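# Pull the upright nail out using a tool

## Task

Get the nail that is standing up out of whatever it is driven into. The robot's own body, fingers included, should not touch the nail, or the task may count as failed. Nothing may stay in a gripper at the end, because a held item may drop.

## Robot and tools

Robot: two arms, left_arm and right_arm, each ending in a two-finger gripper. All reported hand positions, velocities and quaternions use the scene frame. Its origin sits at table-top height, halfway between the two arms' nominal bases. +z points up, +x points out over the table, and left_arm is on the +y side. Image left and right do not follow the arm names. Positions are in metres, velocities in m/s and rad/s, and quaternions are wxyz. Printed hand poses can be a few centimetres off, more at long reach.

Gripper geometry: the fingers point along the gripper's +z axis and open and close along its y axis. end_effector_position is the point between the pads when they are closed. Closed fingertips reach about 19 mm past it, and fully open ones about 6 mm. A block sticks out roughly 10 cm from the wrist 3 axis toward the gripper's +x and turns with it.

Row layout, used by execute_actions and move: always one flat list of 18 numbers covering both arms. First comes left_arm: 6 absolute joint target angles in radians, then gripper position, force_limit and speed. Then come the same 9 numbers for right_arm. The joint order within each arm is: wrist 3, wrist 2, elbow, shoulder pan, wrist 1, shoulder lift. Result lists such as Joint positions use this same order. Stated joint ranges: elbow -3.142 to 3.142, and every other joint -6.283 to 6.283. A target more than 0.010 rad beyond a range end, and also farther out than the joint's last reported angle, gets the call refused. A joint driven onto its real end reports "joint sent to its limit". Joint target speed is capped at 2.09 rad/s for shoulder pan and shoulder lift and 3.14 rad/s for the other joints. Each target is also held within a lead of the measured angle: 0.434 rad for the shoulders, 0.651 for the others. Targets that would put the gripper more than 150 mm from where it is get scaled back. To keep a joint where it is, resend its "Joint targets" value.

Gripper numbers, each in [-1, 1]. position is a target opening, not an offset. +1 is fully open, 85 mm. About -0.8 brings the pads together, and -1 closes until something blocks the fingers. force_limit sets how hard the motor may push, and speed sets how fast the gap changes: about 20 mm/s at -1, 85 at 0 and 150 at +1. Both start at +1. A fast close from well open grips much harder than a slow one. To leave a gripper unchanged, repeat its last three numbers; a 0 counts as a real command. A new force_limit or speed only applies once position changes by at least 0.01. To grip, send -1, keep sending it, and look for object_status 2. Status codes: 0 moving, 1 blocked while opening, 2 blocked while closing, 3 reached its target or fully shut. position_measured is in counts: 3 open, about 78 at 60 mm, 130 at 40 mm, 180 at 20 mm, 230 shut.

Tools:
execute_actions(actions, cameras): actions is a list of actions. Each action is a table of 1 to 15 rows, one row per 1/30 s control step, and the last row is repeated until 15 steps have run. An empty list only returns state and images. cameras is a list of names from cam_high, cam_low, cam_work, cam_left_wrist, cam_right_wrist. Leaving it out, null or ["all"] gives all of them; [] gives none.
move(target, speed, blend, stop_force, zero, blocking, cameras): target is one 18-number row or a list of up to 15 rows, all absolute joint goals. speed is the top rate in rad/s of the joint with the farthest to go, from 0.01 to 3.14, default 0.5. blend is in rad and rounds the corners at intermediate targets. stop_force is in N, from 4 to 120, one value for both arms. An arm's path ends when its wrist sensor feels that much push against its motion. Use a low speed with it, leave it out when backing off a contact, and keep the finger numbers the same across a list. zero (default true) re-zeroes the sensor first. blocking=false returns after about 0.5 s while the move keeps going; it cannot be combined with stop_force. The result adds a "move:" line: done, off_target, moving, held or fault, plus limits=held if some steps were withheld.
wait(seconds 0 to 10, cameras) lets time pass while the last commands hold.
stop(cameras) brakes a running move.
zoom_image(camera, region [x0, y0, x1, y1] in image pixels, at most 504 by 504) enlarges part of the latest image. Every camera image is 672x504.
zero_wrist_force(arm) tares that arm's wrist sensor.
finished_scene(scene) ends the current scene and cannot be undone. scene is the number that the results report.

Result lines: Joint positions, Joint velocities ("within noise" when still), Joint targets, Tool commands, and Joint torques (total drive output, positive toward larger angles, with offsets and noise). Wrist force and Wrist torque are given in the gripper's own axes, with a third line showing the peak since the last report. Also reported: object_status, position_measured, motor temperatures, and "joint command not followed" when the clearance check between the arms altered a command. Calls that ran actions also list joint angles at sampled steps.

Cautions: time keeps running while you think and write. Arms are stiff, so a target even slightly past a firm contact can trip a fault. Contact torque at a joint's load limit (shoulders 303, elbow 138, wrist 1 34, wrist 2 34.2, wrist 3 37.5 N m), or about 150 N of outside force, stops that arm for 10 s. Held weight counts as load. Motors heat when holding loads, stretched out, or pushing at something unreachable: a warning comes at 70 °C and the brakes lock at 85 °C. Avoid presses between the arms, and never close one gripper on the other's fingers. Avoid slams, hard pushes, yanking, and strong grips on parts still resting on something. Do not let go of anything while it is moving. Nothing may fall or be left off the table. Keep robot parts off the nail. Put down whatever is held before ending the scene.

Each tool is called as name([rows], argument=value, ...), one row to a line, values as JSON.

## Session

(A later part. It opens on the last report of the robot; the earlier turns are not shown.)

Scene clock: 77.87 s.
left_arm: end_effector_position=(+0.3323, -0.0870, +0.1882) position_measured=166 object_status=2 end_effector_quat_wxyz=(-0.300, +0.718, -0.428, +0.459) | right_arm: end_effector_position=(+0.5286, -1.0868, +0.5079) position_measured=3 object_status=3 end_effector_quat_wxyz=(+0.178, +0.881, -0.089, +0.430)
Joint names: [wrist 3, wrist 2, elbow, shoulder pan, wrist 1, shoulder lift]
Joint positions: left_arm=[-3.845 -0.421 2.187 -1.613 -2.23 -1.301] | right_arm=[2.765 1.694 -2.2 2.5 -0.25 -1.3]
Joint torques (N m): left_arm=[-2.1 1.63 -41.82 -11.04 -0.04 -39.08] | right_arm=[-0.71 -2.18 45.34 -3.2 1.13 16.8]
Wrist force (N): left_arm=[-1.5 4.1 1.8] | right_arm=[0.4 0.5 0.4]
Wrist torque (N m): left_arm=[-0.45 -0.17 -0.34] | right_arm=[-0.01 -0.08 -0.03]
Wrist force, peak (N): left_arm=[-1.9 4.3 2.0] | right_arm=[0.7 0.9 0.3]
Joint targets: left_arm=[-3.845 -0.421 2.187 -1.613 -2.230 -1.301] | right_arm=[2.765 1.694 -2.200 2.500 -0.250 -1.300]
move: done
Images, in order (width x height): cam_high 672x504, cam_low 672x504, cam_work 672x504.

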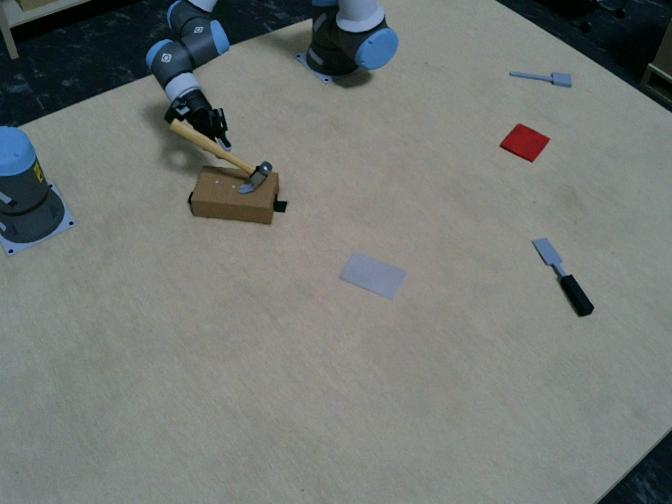

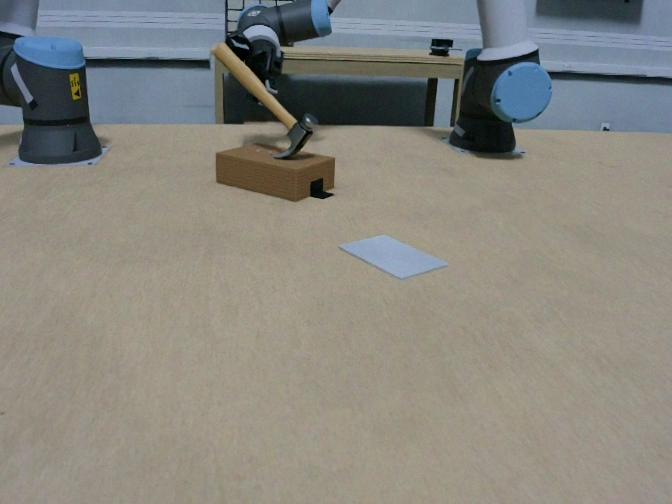

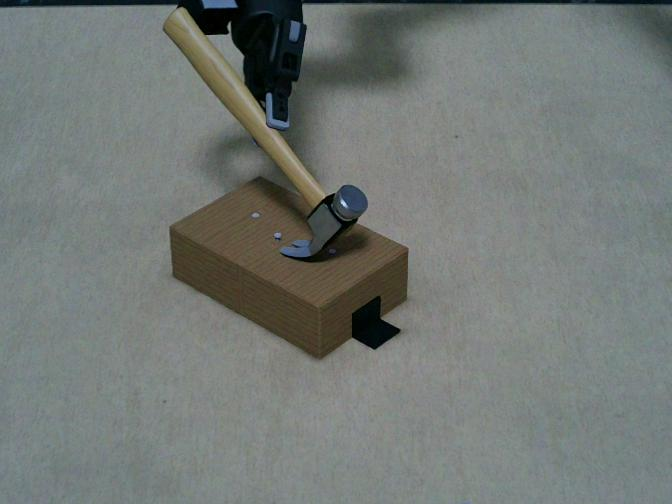

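move([
  [-3.8668,-0.423,2.178,-1.6223,-2.2044,-1.2971,-1,1,-1,2.765,1.694,-2.2,2.5,-0.25,-1.3,1,1,1],
  [-3.9082,-0.4276,2.1444,-1.64,-2.148,-1.2823,-1,1,-1,2.765,1.694,-2.2,2.5,-0.25,-1.3,1,1,1],
], speed=[0.02,0.015], stop_force=8, cameras=["cam_high","cam_low","cam_work"])

zoom_image(camera="cam_work", region=[220, 180, 380, 300])

zoom_image(camera="cam_low", region=[230, 110, 330, 190])

zoom_image(camera="cam_high", region=[200, 140, 300, 220])

Scene clock: 85.67 s.
left_arm: end_effector_position=(+0.3135, -0.1094, +0.1874) position_measured=166 object_status=2 end_effector_quat_wxyz=(-0.300, +0.718, -0.428, +0.459) | right_arm: end_effector_position=(+0.5286, -1.0868, +0.5079) position_measured=3 object_status=3 end_effector_quat_wxyz=(+0.178, +0.881, -0.089, +0.430)
Joint names: [wrist 3, wrist 2, elbow, shoulder pan, wrist 1, shoulder lift]
Joint positions: left_arm=[-3.907 -0.427 2.146 -1.639 -2.15 -1.283] | right_arm=[2.765 1.694 -2.2 2.5 -0.25 -1.3]
Joint torques (N m): left_arm=[1.12 9.28 -35.35 6.15 -9.61 -78.86] | right_arm=[-0.37 -2.14 43.2 2.47 1.76 15.34]
Wrist force (N): left_arm=[-7.5 5.8 8.5] | right_arm=[0.0 0.2 0.7]
Wrist torque (N m): left_arm=[-0.27 -0.27 -0.12] | right_arm=[-0.06 -0.01 -0.04]
Wrist force, peak (N): left_arm=[-10.8 8.2 12.1] | right_arm=[0.9 0.4 0.8]
Joint targets: left_arm=[-3.907 -0.427 2.146 -1.639 -2.150 -1.283] | right_arm=[2.765 1.694 -2.200 2.500 -0.250 -1.300]
move: contact (left_arm); path passed 1 of 2 targets
Images, in order (width x height): cam_high 672x504, cam_low 672x504, cam_work 672x504.

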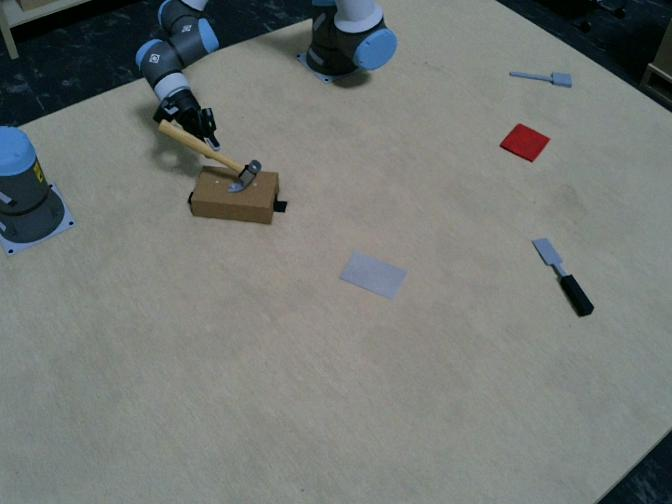

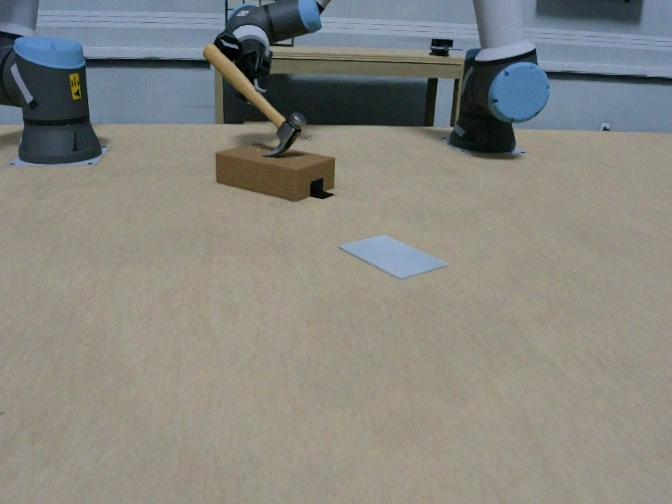

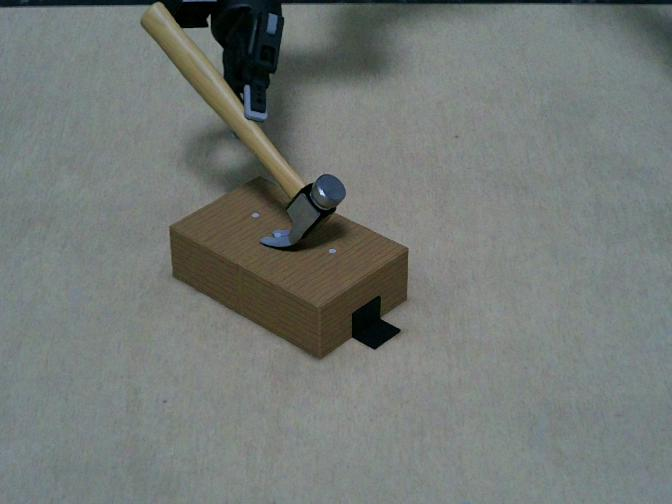

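Scaled by 3.150 from the camera's 672x504 image, which has a finer 960x720 frame.

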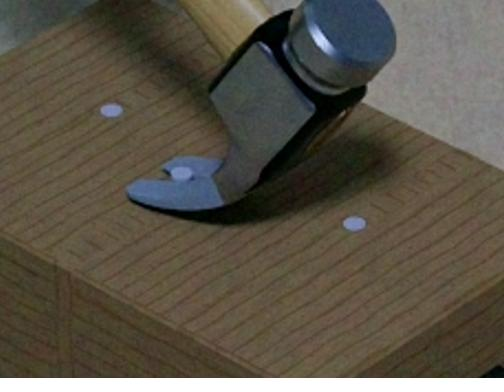

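Scaled by 5.040 from the camera's 672x504 image, which has a finer 960x720 frame.

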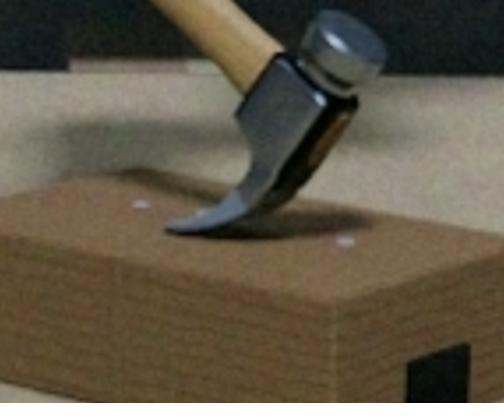

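Scaled by 5.040 from the camera's 672x504 image, which has a finer 960x720 frame.

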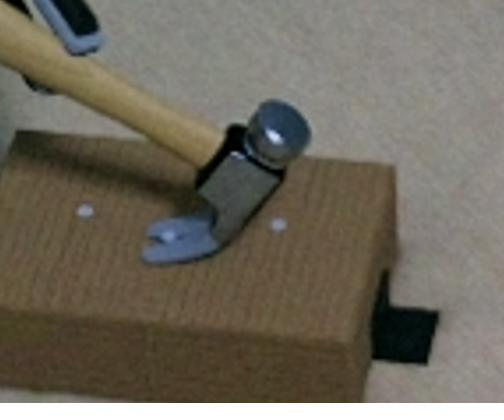

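move(target=[-3.8052,-0.5141,2.2073,-1.6025,-2.4019,-1.3411,-1,1,-1,2.765,1.694,-2.2,2.5,-0.25,-1.3,1,1,1], speed=0.08, stop_force=70, cameras=["cam_high","cam_low","cam_work"])

zoom_image(camera="cam_work", region=[200, 160, 360, 280])

zoom_image(camera="cam_low", region=[230, 110, 330, 190])

Scene clock: 97.93 s.
left_arm: end_effector_position=(+0.3266, -0.0914, +0.1981) position_measured=166 object_status=2 end_effector_quat_wxyz=(-0.223, +0.763, -0.405, +0.452) | right_arm: end_effector_position=(+0.5286, -1.0868, +0.5079) position_measured=3 object_status=3 end_effector_quat_wxyz=(+0.178, +0.881, -0.089, +0.430)
Joint names: [wrist 3, wrist 2, elbow, shoulder pan, wrist 1, shoulder lift]
Joint positions: left_arm=[-3.805 -0.514 2.207 -1.602 -2.402 -1.341] | right_arm=[2.765 1.694 -2.2 2.5 -0.25 -1.3]
Joint torques (N m): left_arm=[2.01 6.34 -47.34 9.38 -14.72 -86.25] | right_arm=[0.24 -2.43 41.89 6.1 2.06 15.29]
Wrist force (N): left_arm=[-19.2 18.6 21.7] | right_arm=[0.3 0.1 0.5]
Wrist torque (N m): left_arm=[-0.43 -0.50 -0.12] | right_arm=[-0.08 -0.06 -0.04]
Wrist force, peak (N): left_arm=[-19.9 20.0 23.8] | right_arm=[0.9 0.3 0.6]
Joint targets: left_arm=[-3.805 -0.514 2.207 -1.603 -2.402 -1.341] | right_arm=[2.765 1.694 -2.200 2.500 -0.250 -1.300]
move: done
Images, in order (width x height): cam_high 672x504, cam_low 672x504, cam_work 672x504.

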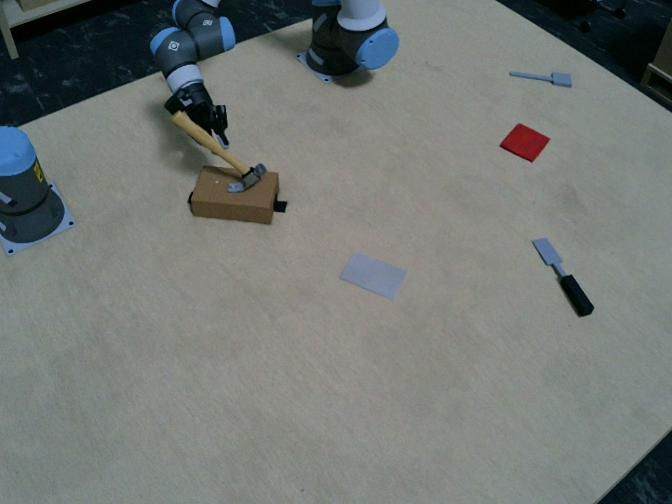

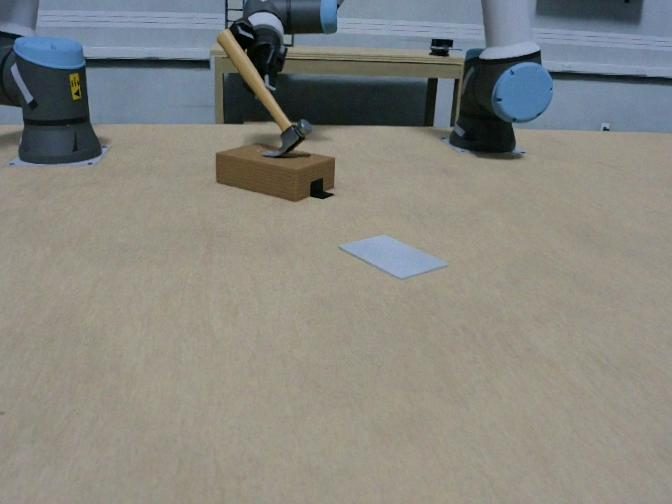

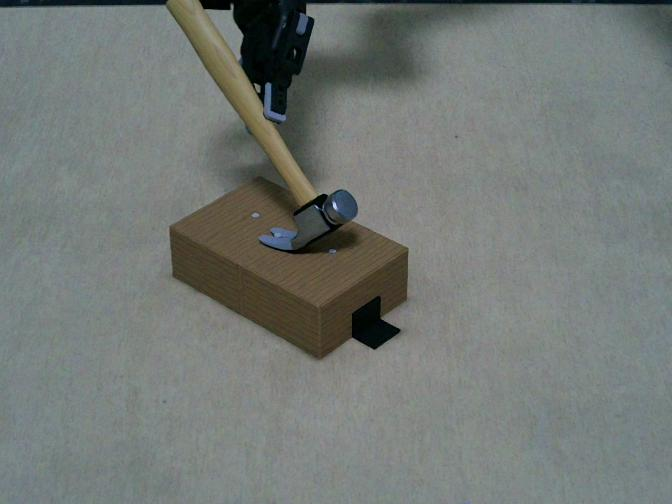

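Scaled by 3.150 from the camera's 672x504 image, which has a finer 960x720 frame.

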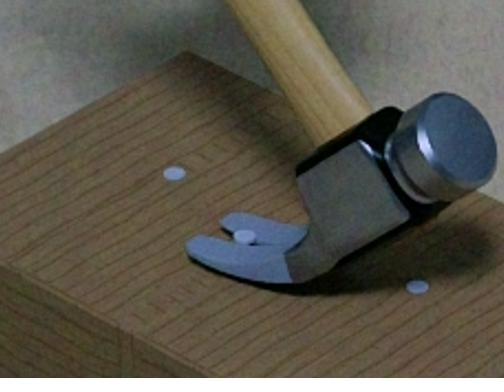

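Scaled by 5.040 from the camera's 672x504 image, which has a finer 960x720 frame.

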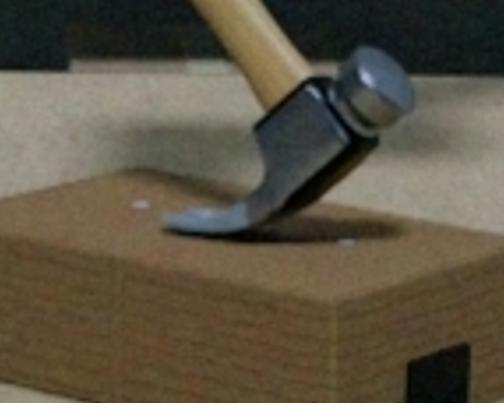

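move(target=[-3.7323,-0.6159,2.2597,-1.5566,-2.6081,-1.393,-1,1,-1,2.765,1.694,-2.2,2.5,-0.25,-1.3,1,1,1], speed=0.08, stop_force=70, cameras=["cam_high","cam_low","cam_work"])

zoom_image(camera="cam_work", region=[200, 160, 360, 280])

zoom_image(camera="cam_low", region=[230, 110, 330, 190])

Scene clock: 101.67 s.
left_arm: end_effector_position=(+0.3403, -0.0725, +0.2068) position_measured=171 object_status=2 end_effector_quat_wxyz=(-0.148, +0.799, -0.383, +0.440) | right_arm: end_effector_position=(+0.5286, -1.0868, +0.5079) position_measured=3 object_status=3 end_effector_quat_wxyz=(+0.178, +0.881, -0.089, +0.430)
Joint names: [wrist 3, wrist 2, elbow, shoulder pan, wrist 1, shoulder lift]
Joint positions: left_arm=[-3.732 -0.616 2.26 -1.557 -2.608 -1.393] | right_arm=[2.765 1.694 -2.2 2.5 -0.25 -1.3]
Joint torques (N m): left_arm=[1.55 6.63 -43.85 14 -14.75 -81.24] | right_arm=[0.45 -2.11 40.18 10.02 2.5 15.04]
Wrist force (N): left_arm=[-16.4 22.3 20.9] | right_arm=[0.6 0.3 0.5]
Wrist torque (N m): left_arm=[-0.43 -0.51 -0.02] | right_arm=[-0.04 -0.12 -0.03]
Wrist force, peak (N): left_arm=[-19.6 19.8 22.5] | right_arm=[0.7 0.8 0.7]
Joint targets: left_arm=[-3.732 -0.616 2.260 -1.557 -2.608 -1.393] | right_arm=[2.765 1.694 -2.200 2.500 -0.250 -1.300]
move: done
Images, in order (width x height): cam_high 672x504, cam_low 672x504, cam_work 672x504.

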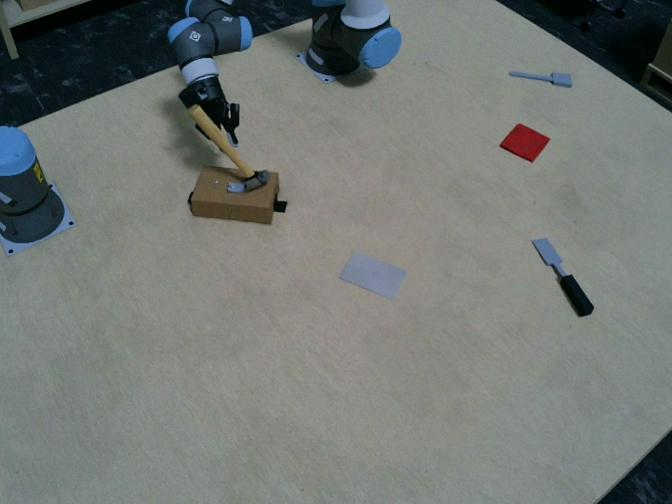

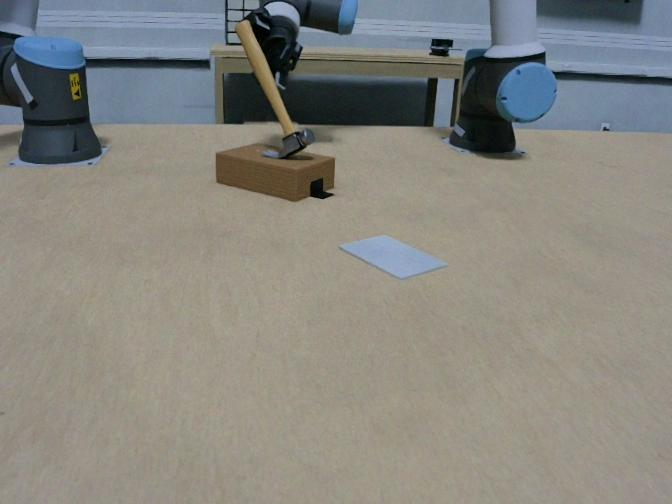

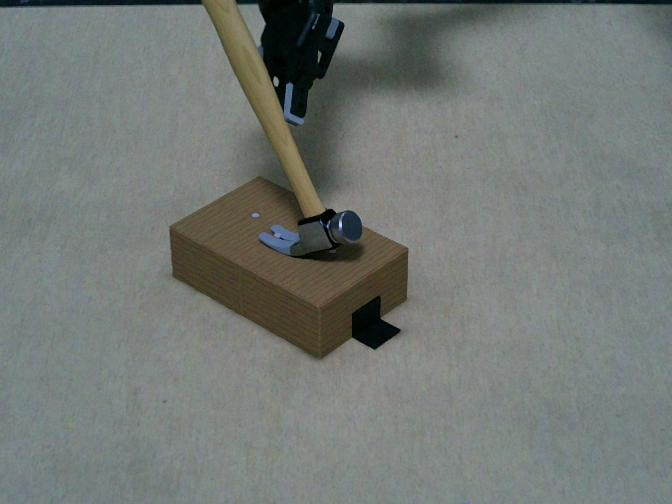

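Scaled by 3.150 from the camera's 672x504 image, which has a finer 960x720 frame.

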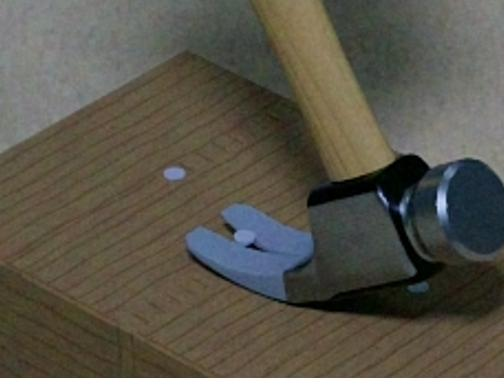

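Scaled by 5.040 from the camera's 672x504 image, which has a finer 960x720 frame.

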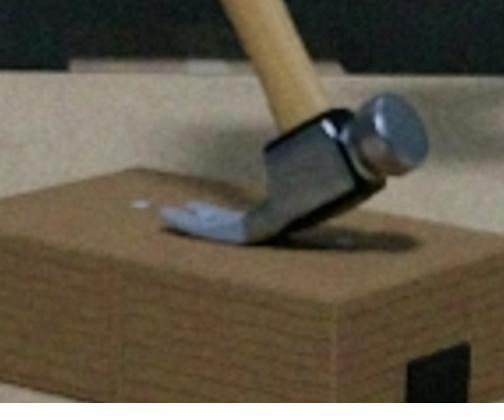

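move(target=[-3.6887,-0.7328,2.3065,-1.5003,-2.7853,-1.4353,-1,1,-1,2.765,1.694,-2.2,2.5,-0.25,-1.3,1,1,1], speed=0.06, stop_force=60, cameras=["cam_high","cam_low","cam_work"])

zoom_image(camera="cam_work", region=[200, 160, 360, 280])

zoom_image(camera="cam_low", region=[230, 110, 330, 190])

Scene clock: 105.80 s.
left_arm: end_effector_position=(+0.3543, -0.0532, +0.2120) position_measured=231 object_status=3 end_effector_quat_wxyz=(-0.072, +0.829, -0.358, +0.424) | right_arm: end_effector_position=(+0.5286, -1.0868, +0.5079) position_measured=3 object_status=3 end_effector_quat_wxyz=(+0.178, +0.881, -0.089, +0.430)
Joint names: [wrist 3, wrist 2, elbow, shoulder pan, wrist 1, shoulder lift]
Joint positions: left_arm=[-3.689 -0.733 2.307 -1.5 -2.785 -1.435] | right_arm=[2.765 1.694 -2.2 2.5 -0.25 -1.3]
Joint torques (N m): left_arm=[2.03 -0.17 -27.5 13.78 -9.07 -57.02] | right_arm=[0.77 -2.22 39.58 12.67 2.68 15.49]
Wrist force (N): left_arm=[0.9 -0.1 -0.1] | right_arm=[0.2 0.3 0.2]
Wrist torque (N m): left_arm=[-0.09 -0.16 -0.03] | right_arm=[-0.04 -0.05 -0.04]
Wrist force, peak (N): left_arm=[-0.9 42.8 22.8] | right_arm=[1.0 0.5 0.4]
Joint targets: left_arm=[-3.689 -0.733 2.307 -1.500 -2.785 -1.435] | right_arm=[2.765 1.694 -2.200 2.500 -0.250 -1.300]
move: done
Images, in order (width x height): cam_high 672x504, cam_low 672x504, cam_work 672x504.

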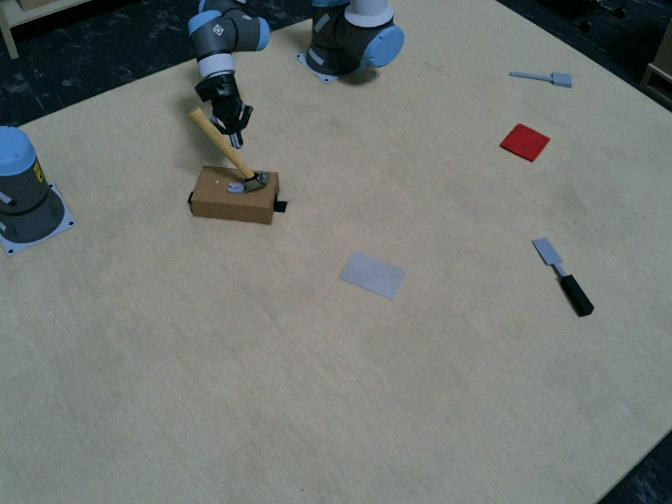

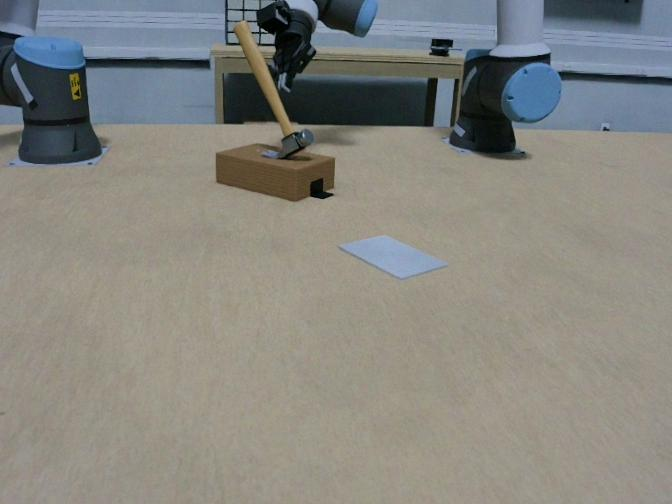

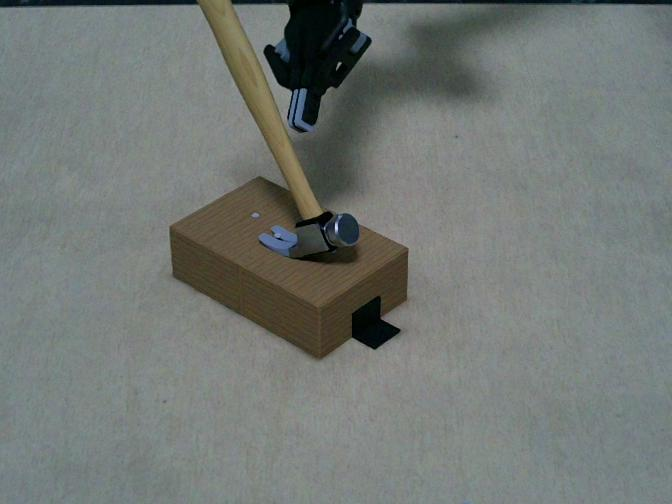

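Scaled by 3.150 from the camera's 672x504 image, which has a finer 960x720 frame.

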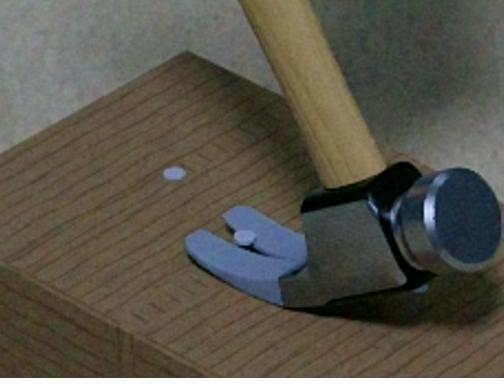

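Scaled by 5.040 from the camera's 672x504 image, which has a finer 960x720 frame.

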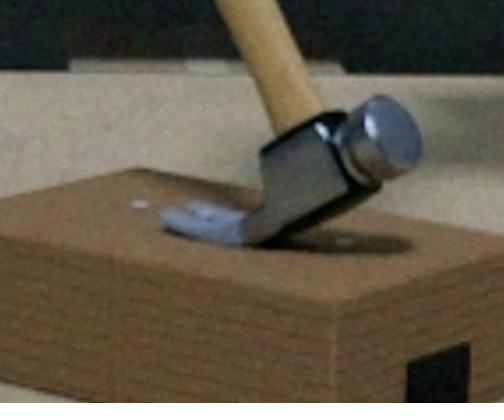

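execute_actions(actions=[], cameras=["cam_left_wrist","cam_work","cam_high"])

zoom_image(camera="cam_work", region=[180, 0, 400, 260])

zoom_image(camera="cam_high", region=[170, 80, 300, 210])

zoom_image(camera="cam_low", region=[200, 0, 360, 180])

Scene clock: 106.20 s.
left_arm: end_effector_position=(+0.3543, -0.0532, +0.2120) position_measured=231 object_status=3 end_effector_quat_wxyz=(-0.072, +0.829, -0.358, +0.424) | right_arm: end_effector_position=(+0.5286, -1.0868, +0.5079) position_measured=3 object_status=3 end_effector_quat_wxyz=(+0.178, +0.881, -0.089, +0.430)
Joint names: [wrist 3, wrist 2, elbow, shoulder pan, wrist 1, shoulder lift]
Joint positions: left_arm=[-3.689 -0.733 2.307 -1.5 -2.785 -1.435] | right_arm=[2.765 1.694 -2.2 2.5 -0.25 -1.3]
Joint velocities: within noise
Joint torques (N m): left_arm=[1.78 0.03 -28.07 14.41 -8.91 -59.48] | right_arm=[0.7 -2.44 39.99 14.08 2.63 15.57]
Motor temperatures (°C): left_arm=[32 33 29 27 36 30] | right_arm=[34 25 29 31 37 30]
Wrist force (N): left_arm=[0.8 -0.2 0.0] | right_arm=[0.4 0.6 0.1]
Wrist torque (N m): left_arm=[-0.10 -0.15 -0.04] | right_arm=[0.00 -0.07 -0.03]
Wrist force, peak (N): left_arm=[1.0 -0.2 -0.5] | right_arm=[0.2 0.4 0.6]
Joint targets: left_arm=[-3.689 -0.733 2.307 -1.500 -2.785 -1.435] | right_arm=[2.765 1.694 -2.200 2.500 -0.250 -1.300]
Tool commands: left_gripper/position=-1.0 left_gripper/force_limit=+1.0 left_gripper/speed=-1.0 right_gripper/position=+1.0 right_gripper/force_limit=+1.0 right_gripper/speed=+1.0
Images, in order (width x height): cam_high 672x504, cam_work 672x504, cam_left_wrist 672x504.

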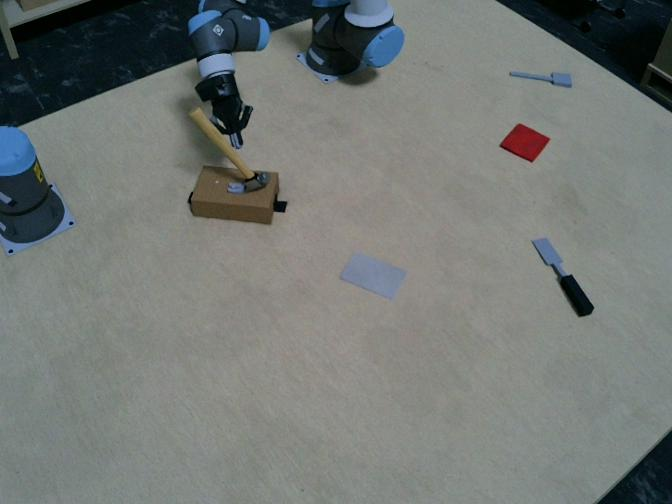

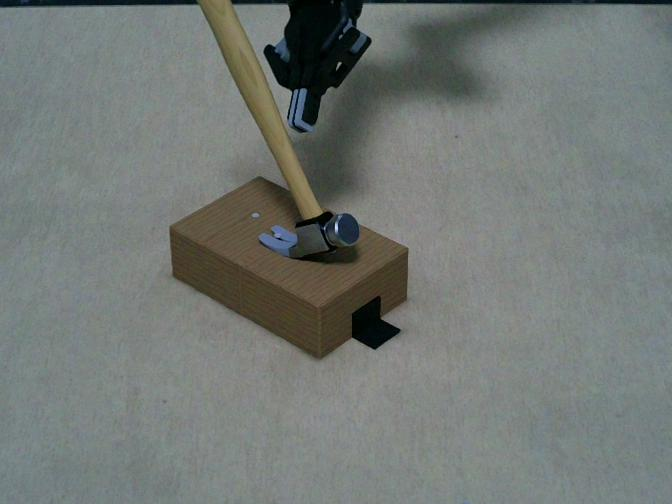

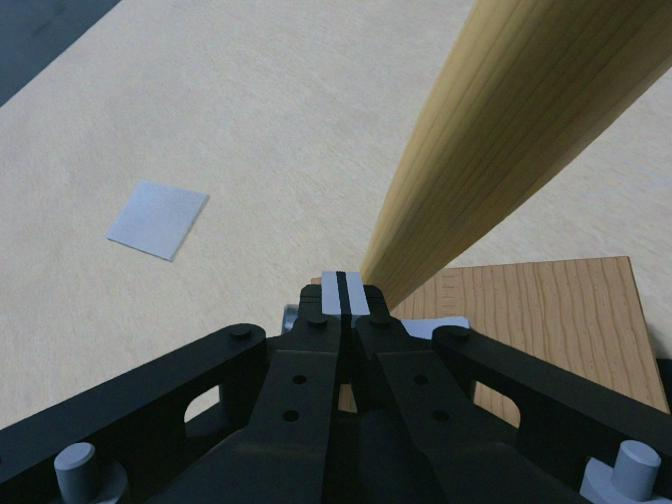

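Scaled by 1.938 from the camera's 672x504 image, which has a finer 960x720 frame.

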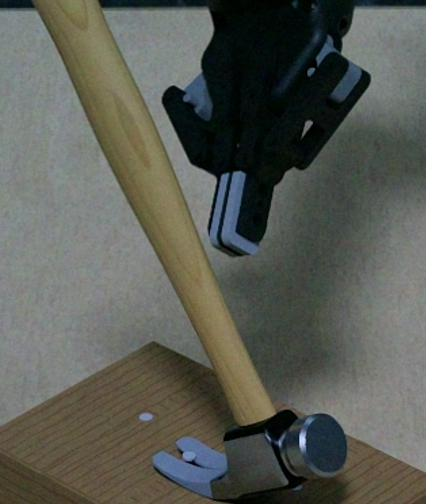

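Scaled by 3.877 from the camera's 672x504 image, which has a finer 960x720 frame.

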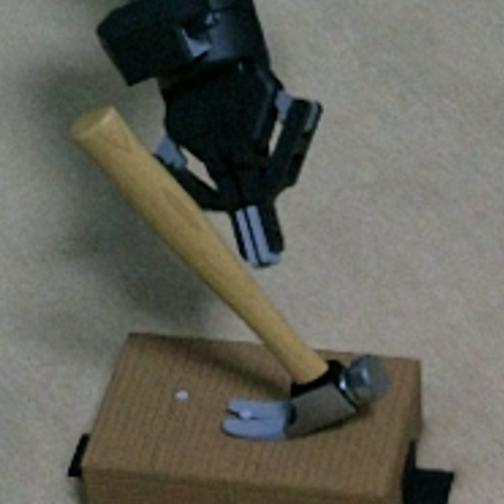

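This scene's latest camera images include none from cam_low. They are from: cam_high, cam_work, cam_left_wrist. cam_low's image comes with the result of a call that names it in "cameras".

move([
  [-3.7866,-0.7123,2.3188,-1.5682,-2.6226,-1.5369,-1,1,-1,2.765,1.694,-2.2,2.5,-0.25,-1.3,1,1,1],
  [-3.8683,-0.6068,2.2357,-1.635,-2.3639,-1.5019,-1,1,-1,2.765,1.694,-2.2,2.5,-0.25,-1.3,1,1,1],
  [-3.8683,-0.6068,2.2357,-1.635,-2.3639,-1.5019,1,1,1,2.765,1.694,-2.2,2.5,-0.25,-1.3,1,1,1],
], speed=0.15)

Scene clock: 112.83 s.
left_arm: end_effector_position=(+0.2938, -0.0740, +0.2547) position_measured=3 object_status=0 end_effector_quat_wxyz=(-0.148, +0.799, -0.383, +0.440) | right_arm: end_effector_position=(+0.5287, -1.0868, +0.5079) position_measured=3 object_status=3 end_effector_quat_wxyz=(+0.178, +0.881, -0.089, +0.430)
Joint names: [wrist 3, wrist 2, elbow, shoulder pan, wrist 1, shoulder lift]
Joint positions: left_arm=[-3.868 -0.607 2.236 -1.635 -2.364 -1.502] | right_arm=[2.765 1.694 -2.2 2.5 -0.25 -1.3]
Joint torques (N m): left_arm=[-2.33 4.42 -43.99 -9.56 -0.92 -27.14] | right_arm=[1.35 -2.42 40.17 16.07 3.21 15.87]
Wrist force (N): left_arm=[0.7 -0.3 -0.3] | right_arm=[0.4 0.3 0.7]
Wrist torque (N m): left_arm=[-0.06 -0.12 -0.10] | right_arm=[-0.04 -0.08 -0.04]
Wrist force, peak (N): left_arm=[1.2 -0.3 0.0] | right_arm=[0.8 0.9 0.5]
Joint targets: left_arm=[-3.868 -0.607 2.236 -1.635 -2.364 -1.502] | right_arm=[2.765 1.694 -2.200 2.500 -0.250 -1.300]
move: done

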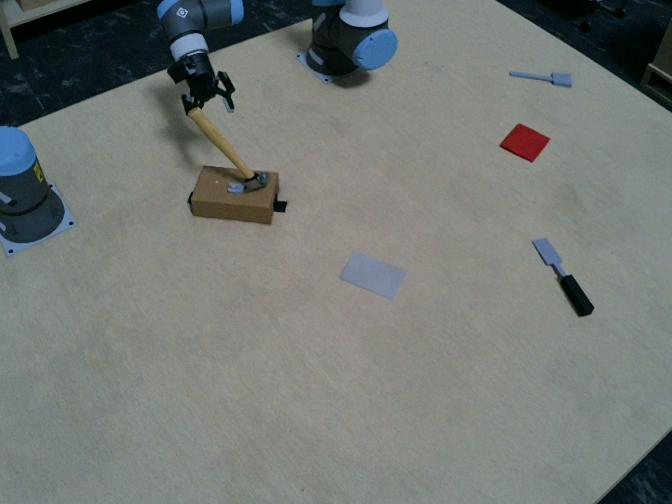

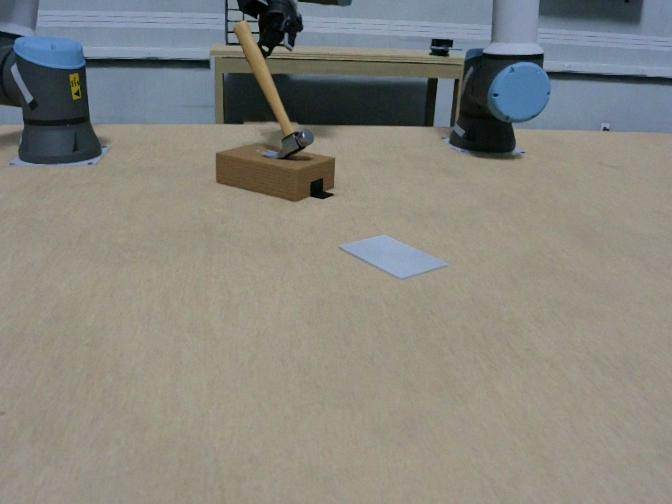

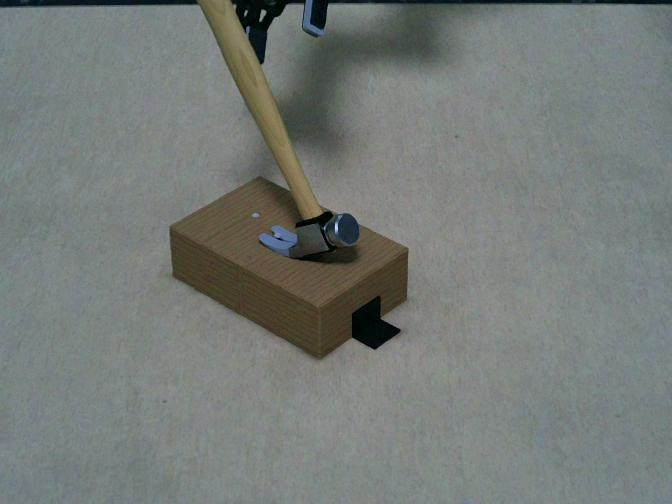

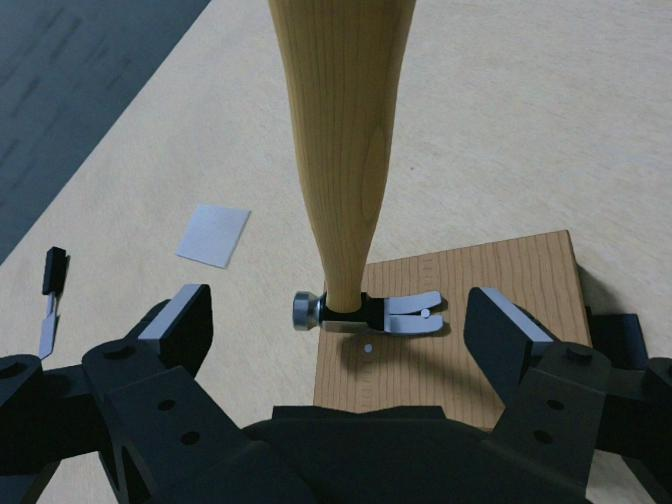

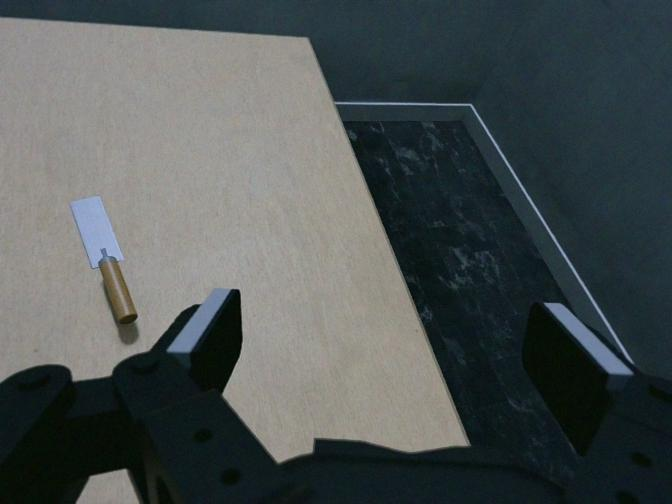

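move(target=[-3.7182,-0.6174,2.236,-1.5482,-2.5926,-1.3963,1,1,1,2.765,1.694,-2.2,2.5,-0.25,-1.3,1,1,1], speed=0.12, stop_force=10, cameras=["cam_left_wrist","cam_work","cam_high"])

zoom_image(camera="cam_work", region=[180, 0, 400, 260])

Scene clock: 116.00 s.
left_arm: end_effector_position=(+0.3453, -0.0804, +0.2187) position_measured=3 object_status=3 end_effector_quat_wxyz=(-0.148, +0.799, -0.383, +0.440) | right_arm: end_effector_position=(+0.5287, -1.0868, +0.5079) position_measured=3 object_status=3 end_effector_quat_wxyz=(+0.178, +0.881, -0.089, +0.430)
Joint names: [wrist 3, wrist 2, elbow, shoulder pan, wrist 1, shoulder lift]
Joint positions: left_arm=[-3.718 -0.617 2.236 -1.548 -2.593 -1.396] | right_arm=[2.765 1.694 -2.2 2.5 -0.25 -1.3]
Joint torques (N m): left_arm=[2.26 0.06 -29.86 13.13 -8.93 -32.01] | right_arm=[1.55 -2.25 40.98 15.17 3.47 15.61]
Wrist force (N): left_arm=[-0.1 -0.4 -0.4] | right_arm=[0.4 0.5 0.3]
Wrist torque (N m): left_arm=[-0.07 -0.05 -0.09] | right_arm=[-0.01 -0.09 -0.04]
Wrist force, peak (N): left_arm=[0.8 -0.9 -0.2] | right_arm=[0.7 0.6 0.8]
Joint targets: left_arm=[-3.718 -0.617 2.236 -1.548 -2.593 -1.396] | right_arm=[2.765 1.694 -2.200 2.500 -0.250 -1.300]
move: done
Images, in order (width x height): cam_high 672x504, cam_work 672x504, cam_left_wrist 672x504.

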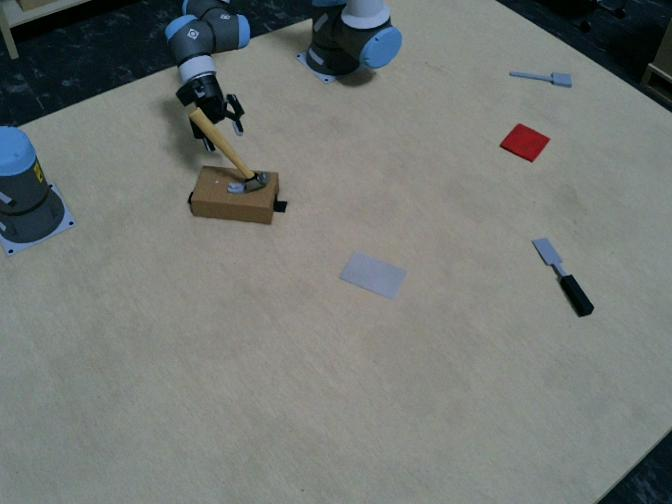

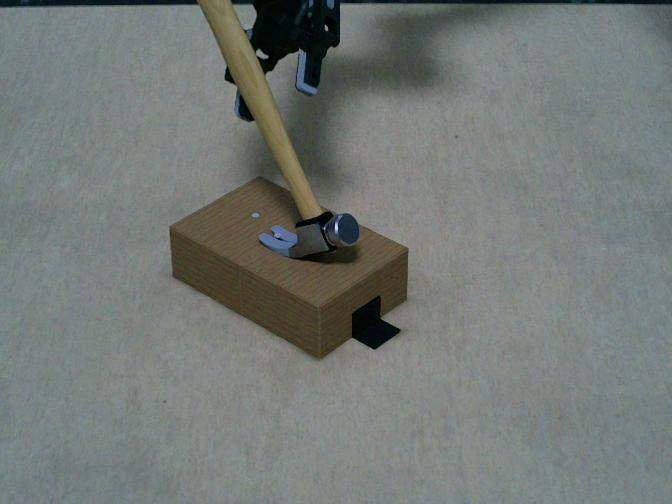

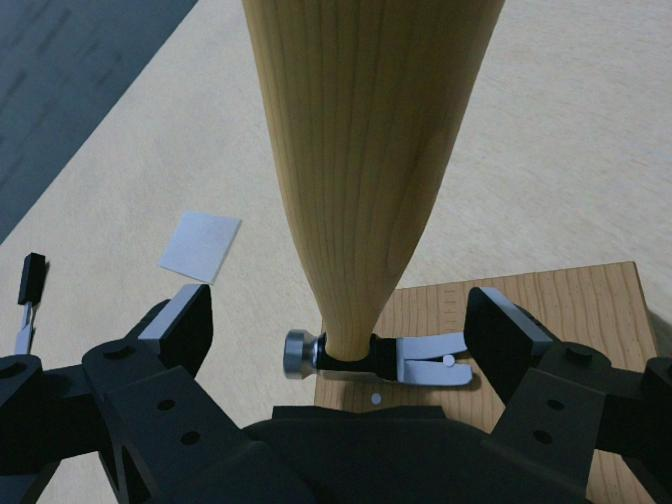

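Scaled by 1.938 from the camera's 672x504 image, which has a finer 960x720 frame.

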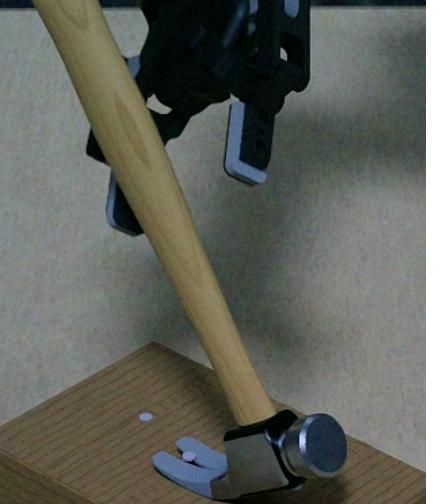

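move([
  [-3.7325,-0.6164,2.236,-1.5564,-2.5709,-1.4063,1,1,1,2.765,1.694,-2.2,2.5,-0.25,-1.3,1,1,1],
  [-3.7325,-0.6164,2.236,-1.5564,-2.5709,-1.4063,-1,1,-0.5,2.765,1.694,-2.2,2.5,-0.25,-1.3,1,1,1],
], speed=0.05, cameras=["cam_left_wrist","cam_work","cam_low"])

zoom_image(camera="cam_work", region=[180, 0, 400, 260])

Scene clock: 119.07 s.
left_arm: end_effector_position=(+0.3402, -0.0803, +0.2220) position_measured=166 object_status=2 end_effector_quat_wxyz=(-0.148, +0.799, -0.383, +0.440) | right_arm: end_effector_position=(+0.5287, -1.0868, +0.5079) position_measured=3 object_status=3 end_effector_quat_wxyz=(+0.178, +0.881, -0.089, +0.430)
Joint names: [wrist 3, wrist 2, elbow, shoulder pan, wrist 1, shoulder lift]
Joint positions: left_arm=[-3.733 -0.617 2.236 -1.556 -2.571 -1.406] | right_arm=[2.765 1.694 -2.2 2.5 -0.25 -1.3]
Joint torques (N m): left_arm=[-1.73 9.85 -36.01 13.25 -2.65 -62.87] | right_arm=[1.66 -2.24 41.15 15.84 3.41 14.94]
Wrist force (N): left_arm=[-13.1 28.0 -10.8] | right_arm=[0.6 0.2 0.3]
Wrist torque (N m): left_arm=[-0.35 -0.19 -0.37] | right_arm=[-0.05 -0.11 -0.03]
Wrist force, peak (N): left_arm=[-13.6 28.2 -10.4] | right_arm=[0.9 0.4 0.7]
Joint targets: left_arm=[-3.732 -0.616 2.236 -1.556 -2.571 -1.406] | right_arm=[2.765 1.694 -2.200 2.500 -0.250 -1.300]
move: done
Images, in order (width x height): cam_low 672x504, cam_work 672x504, cam_left_wrist 672x504.

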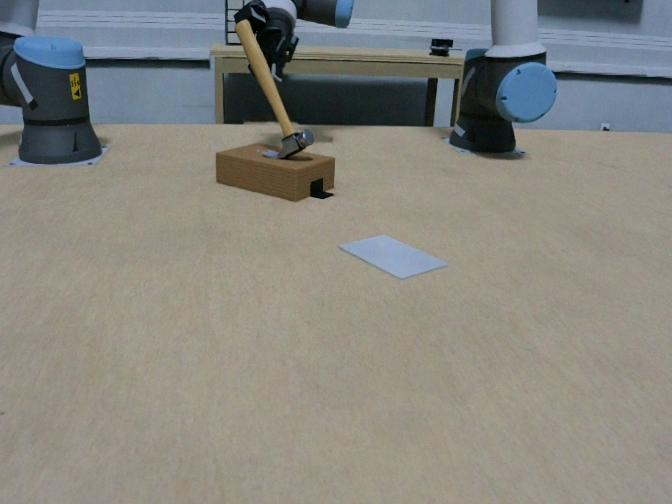

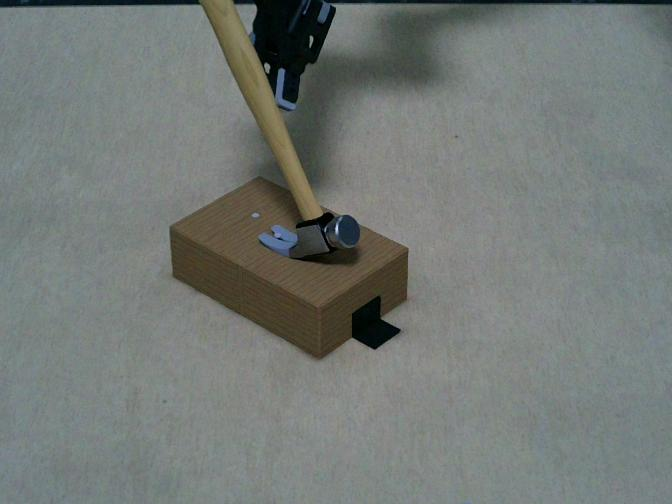

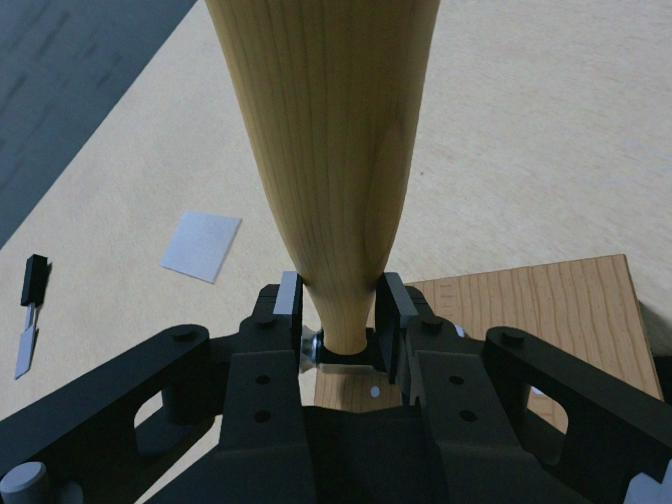

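Scaled by 1.938 from the camera's 672x504 image, which has a finer 960x720 frame.

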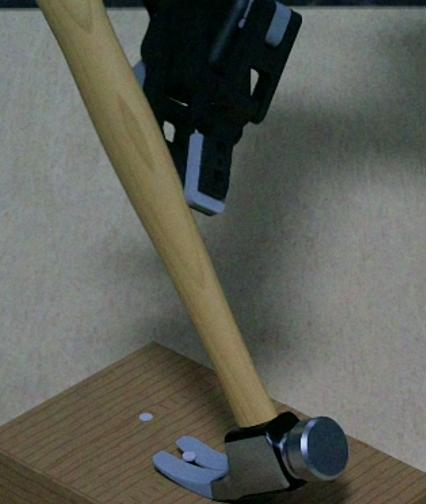

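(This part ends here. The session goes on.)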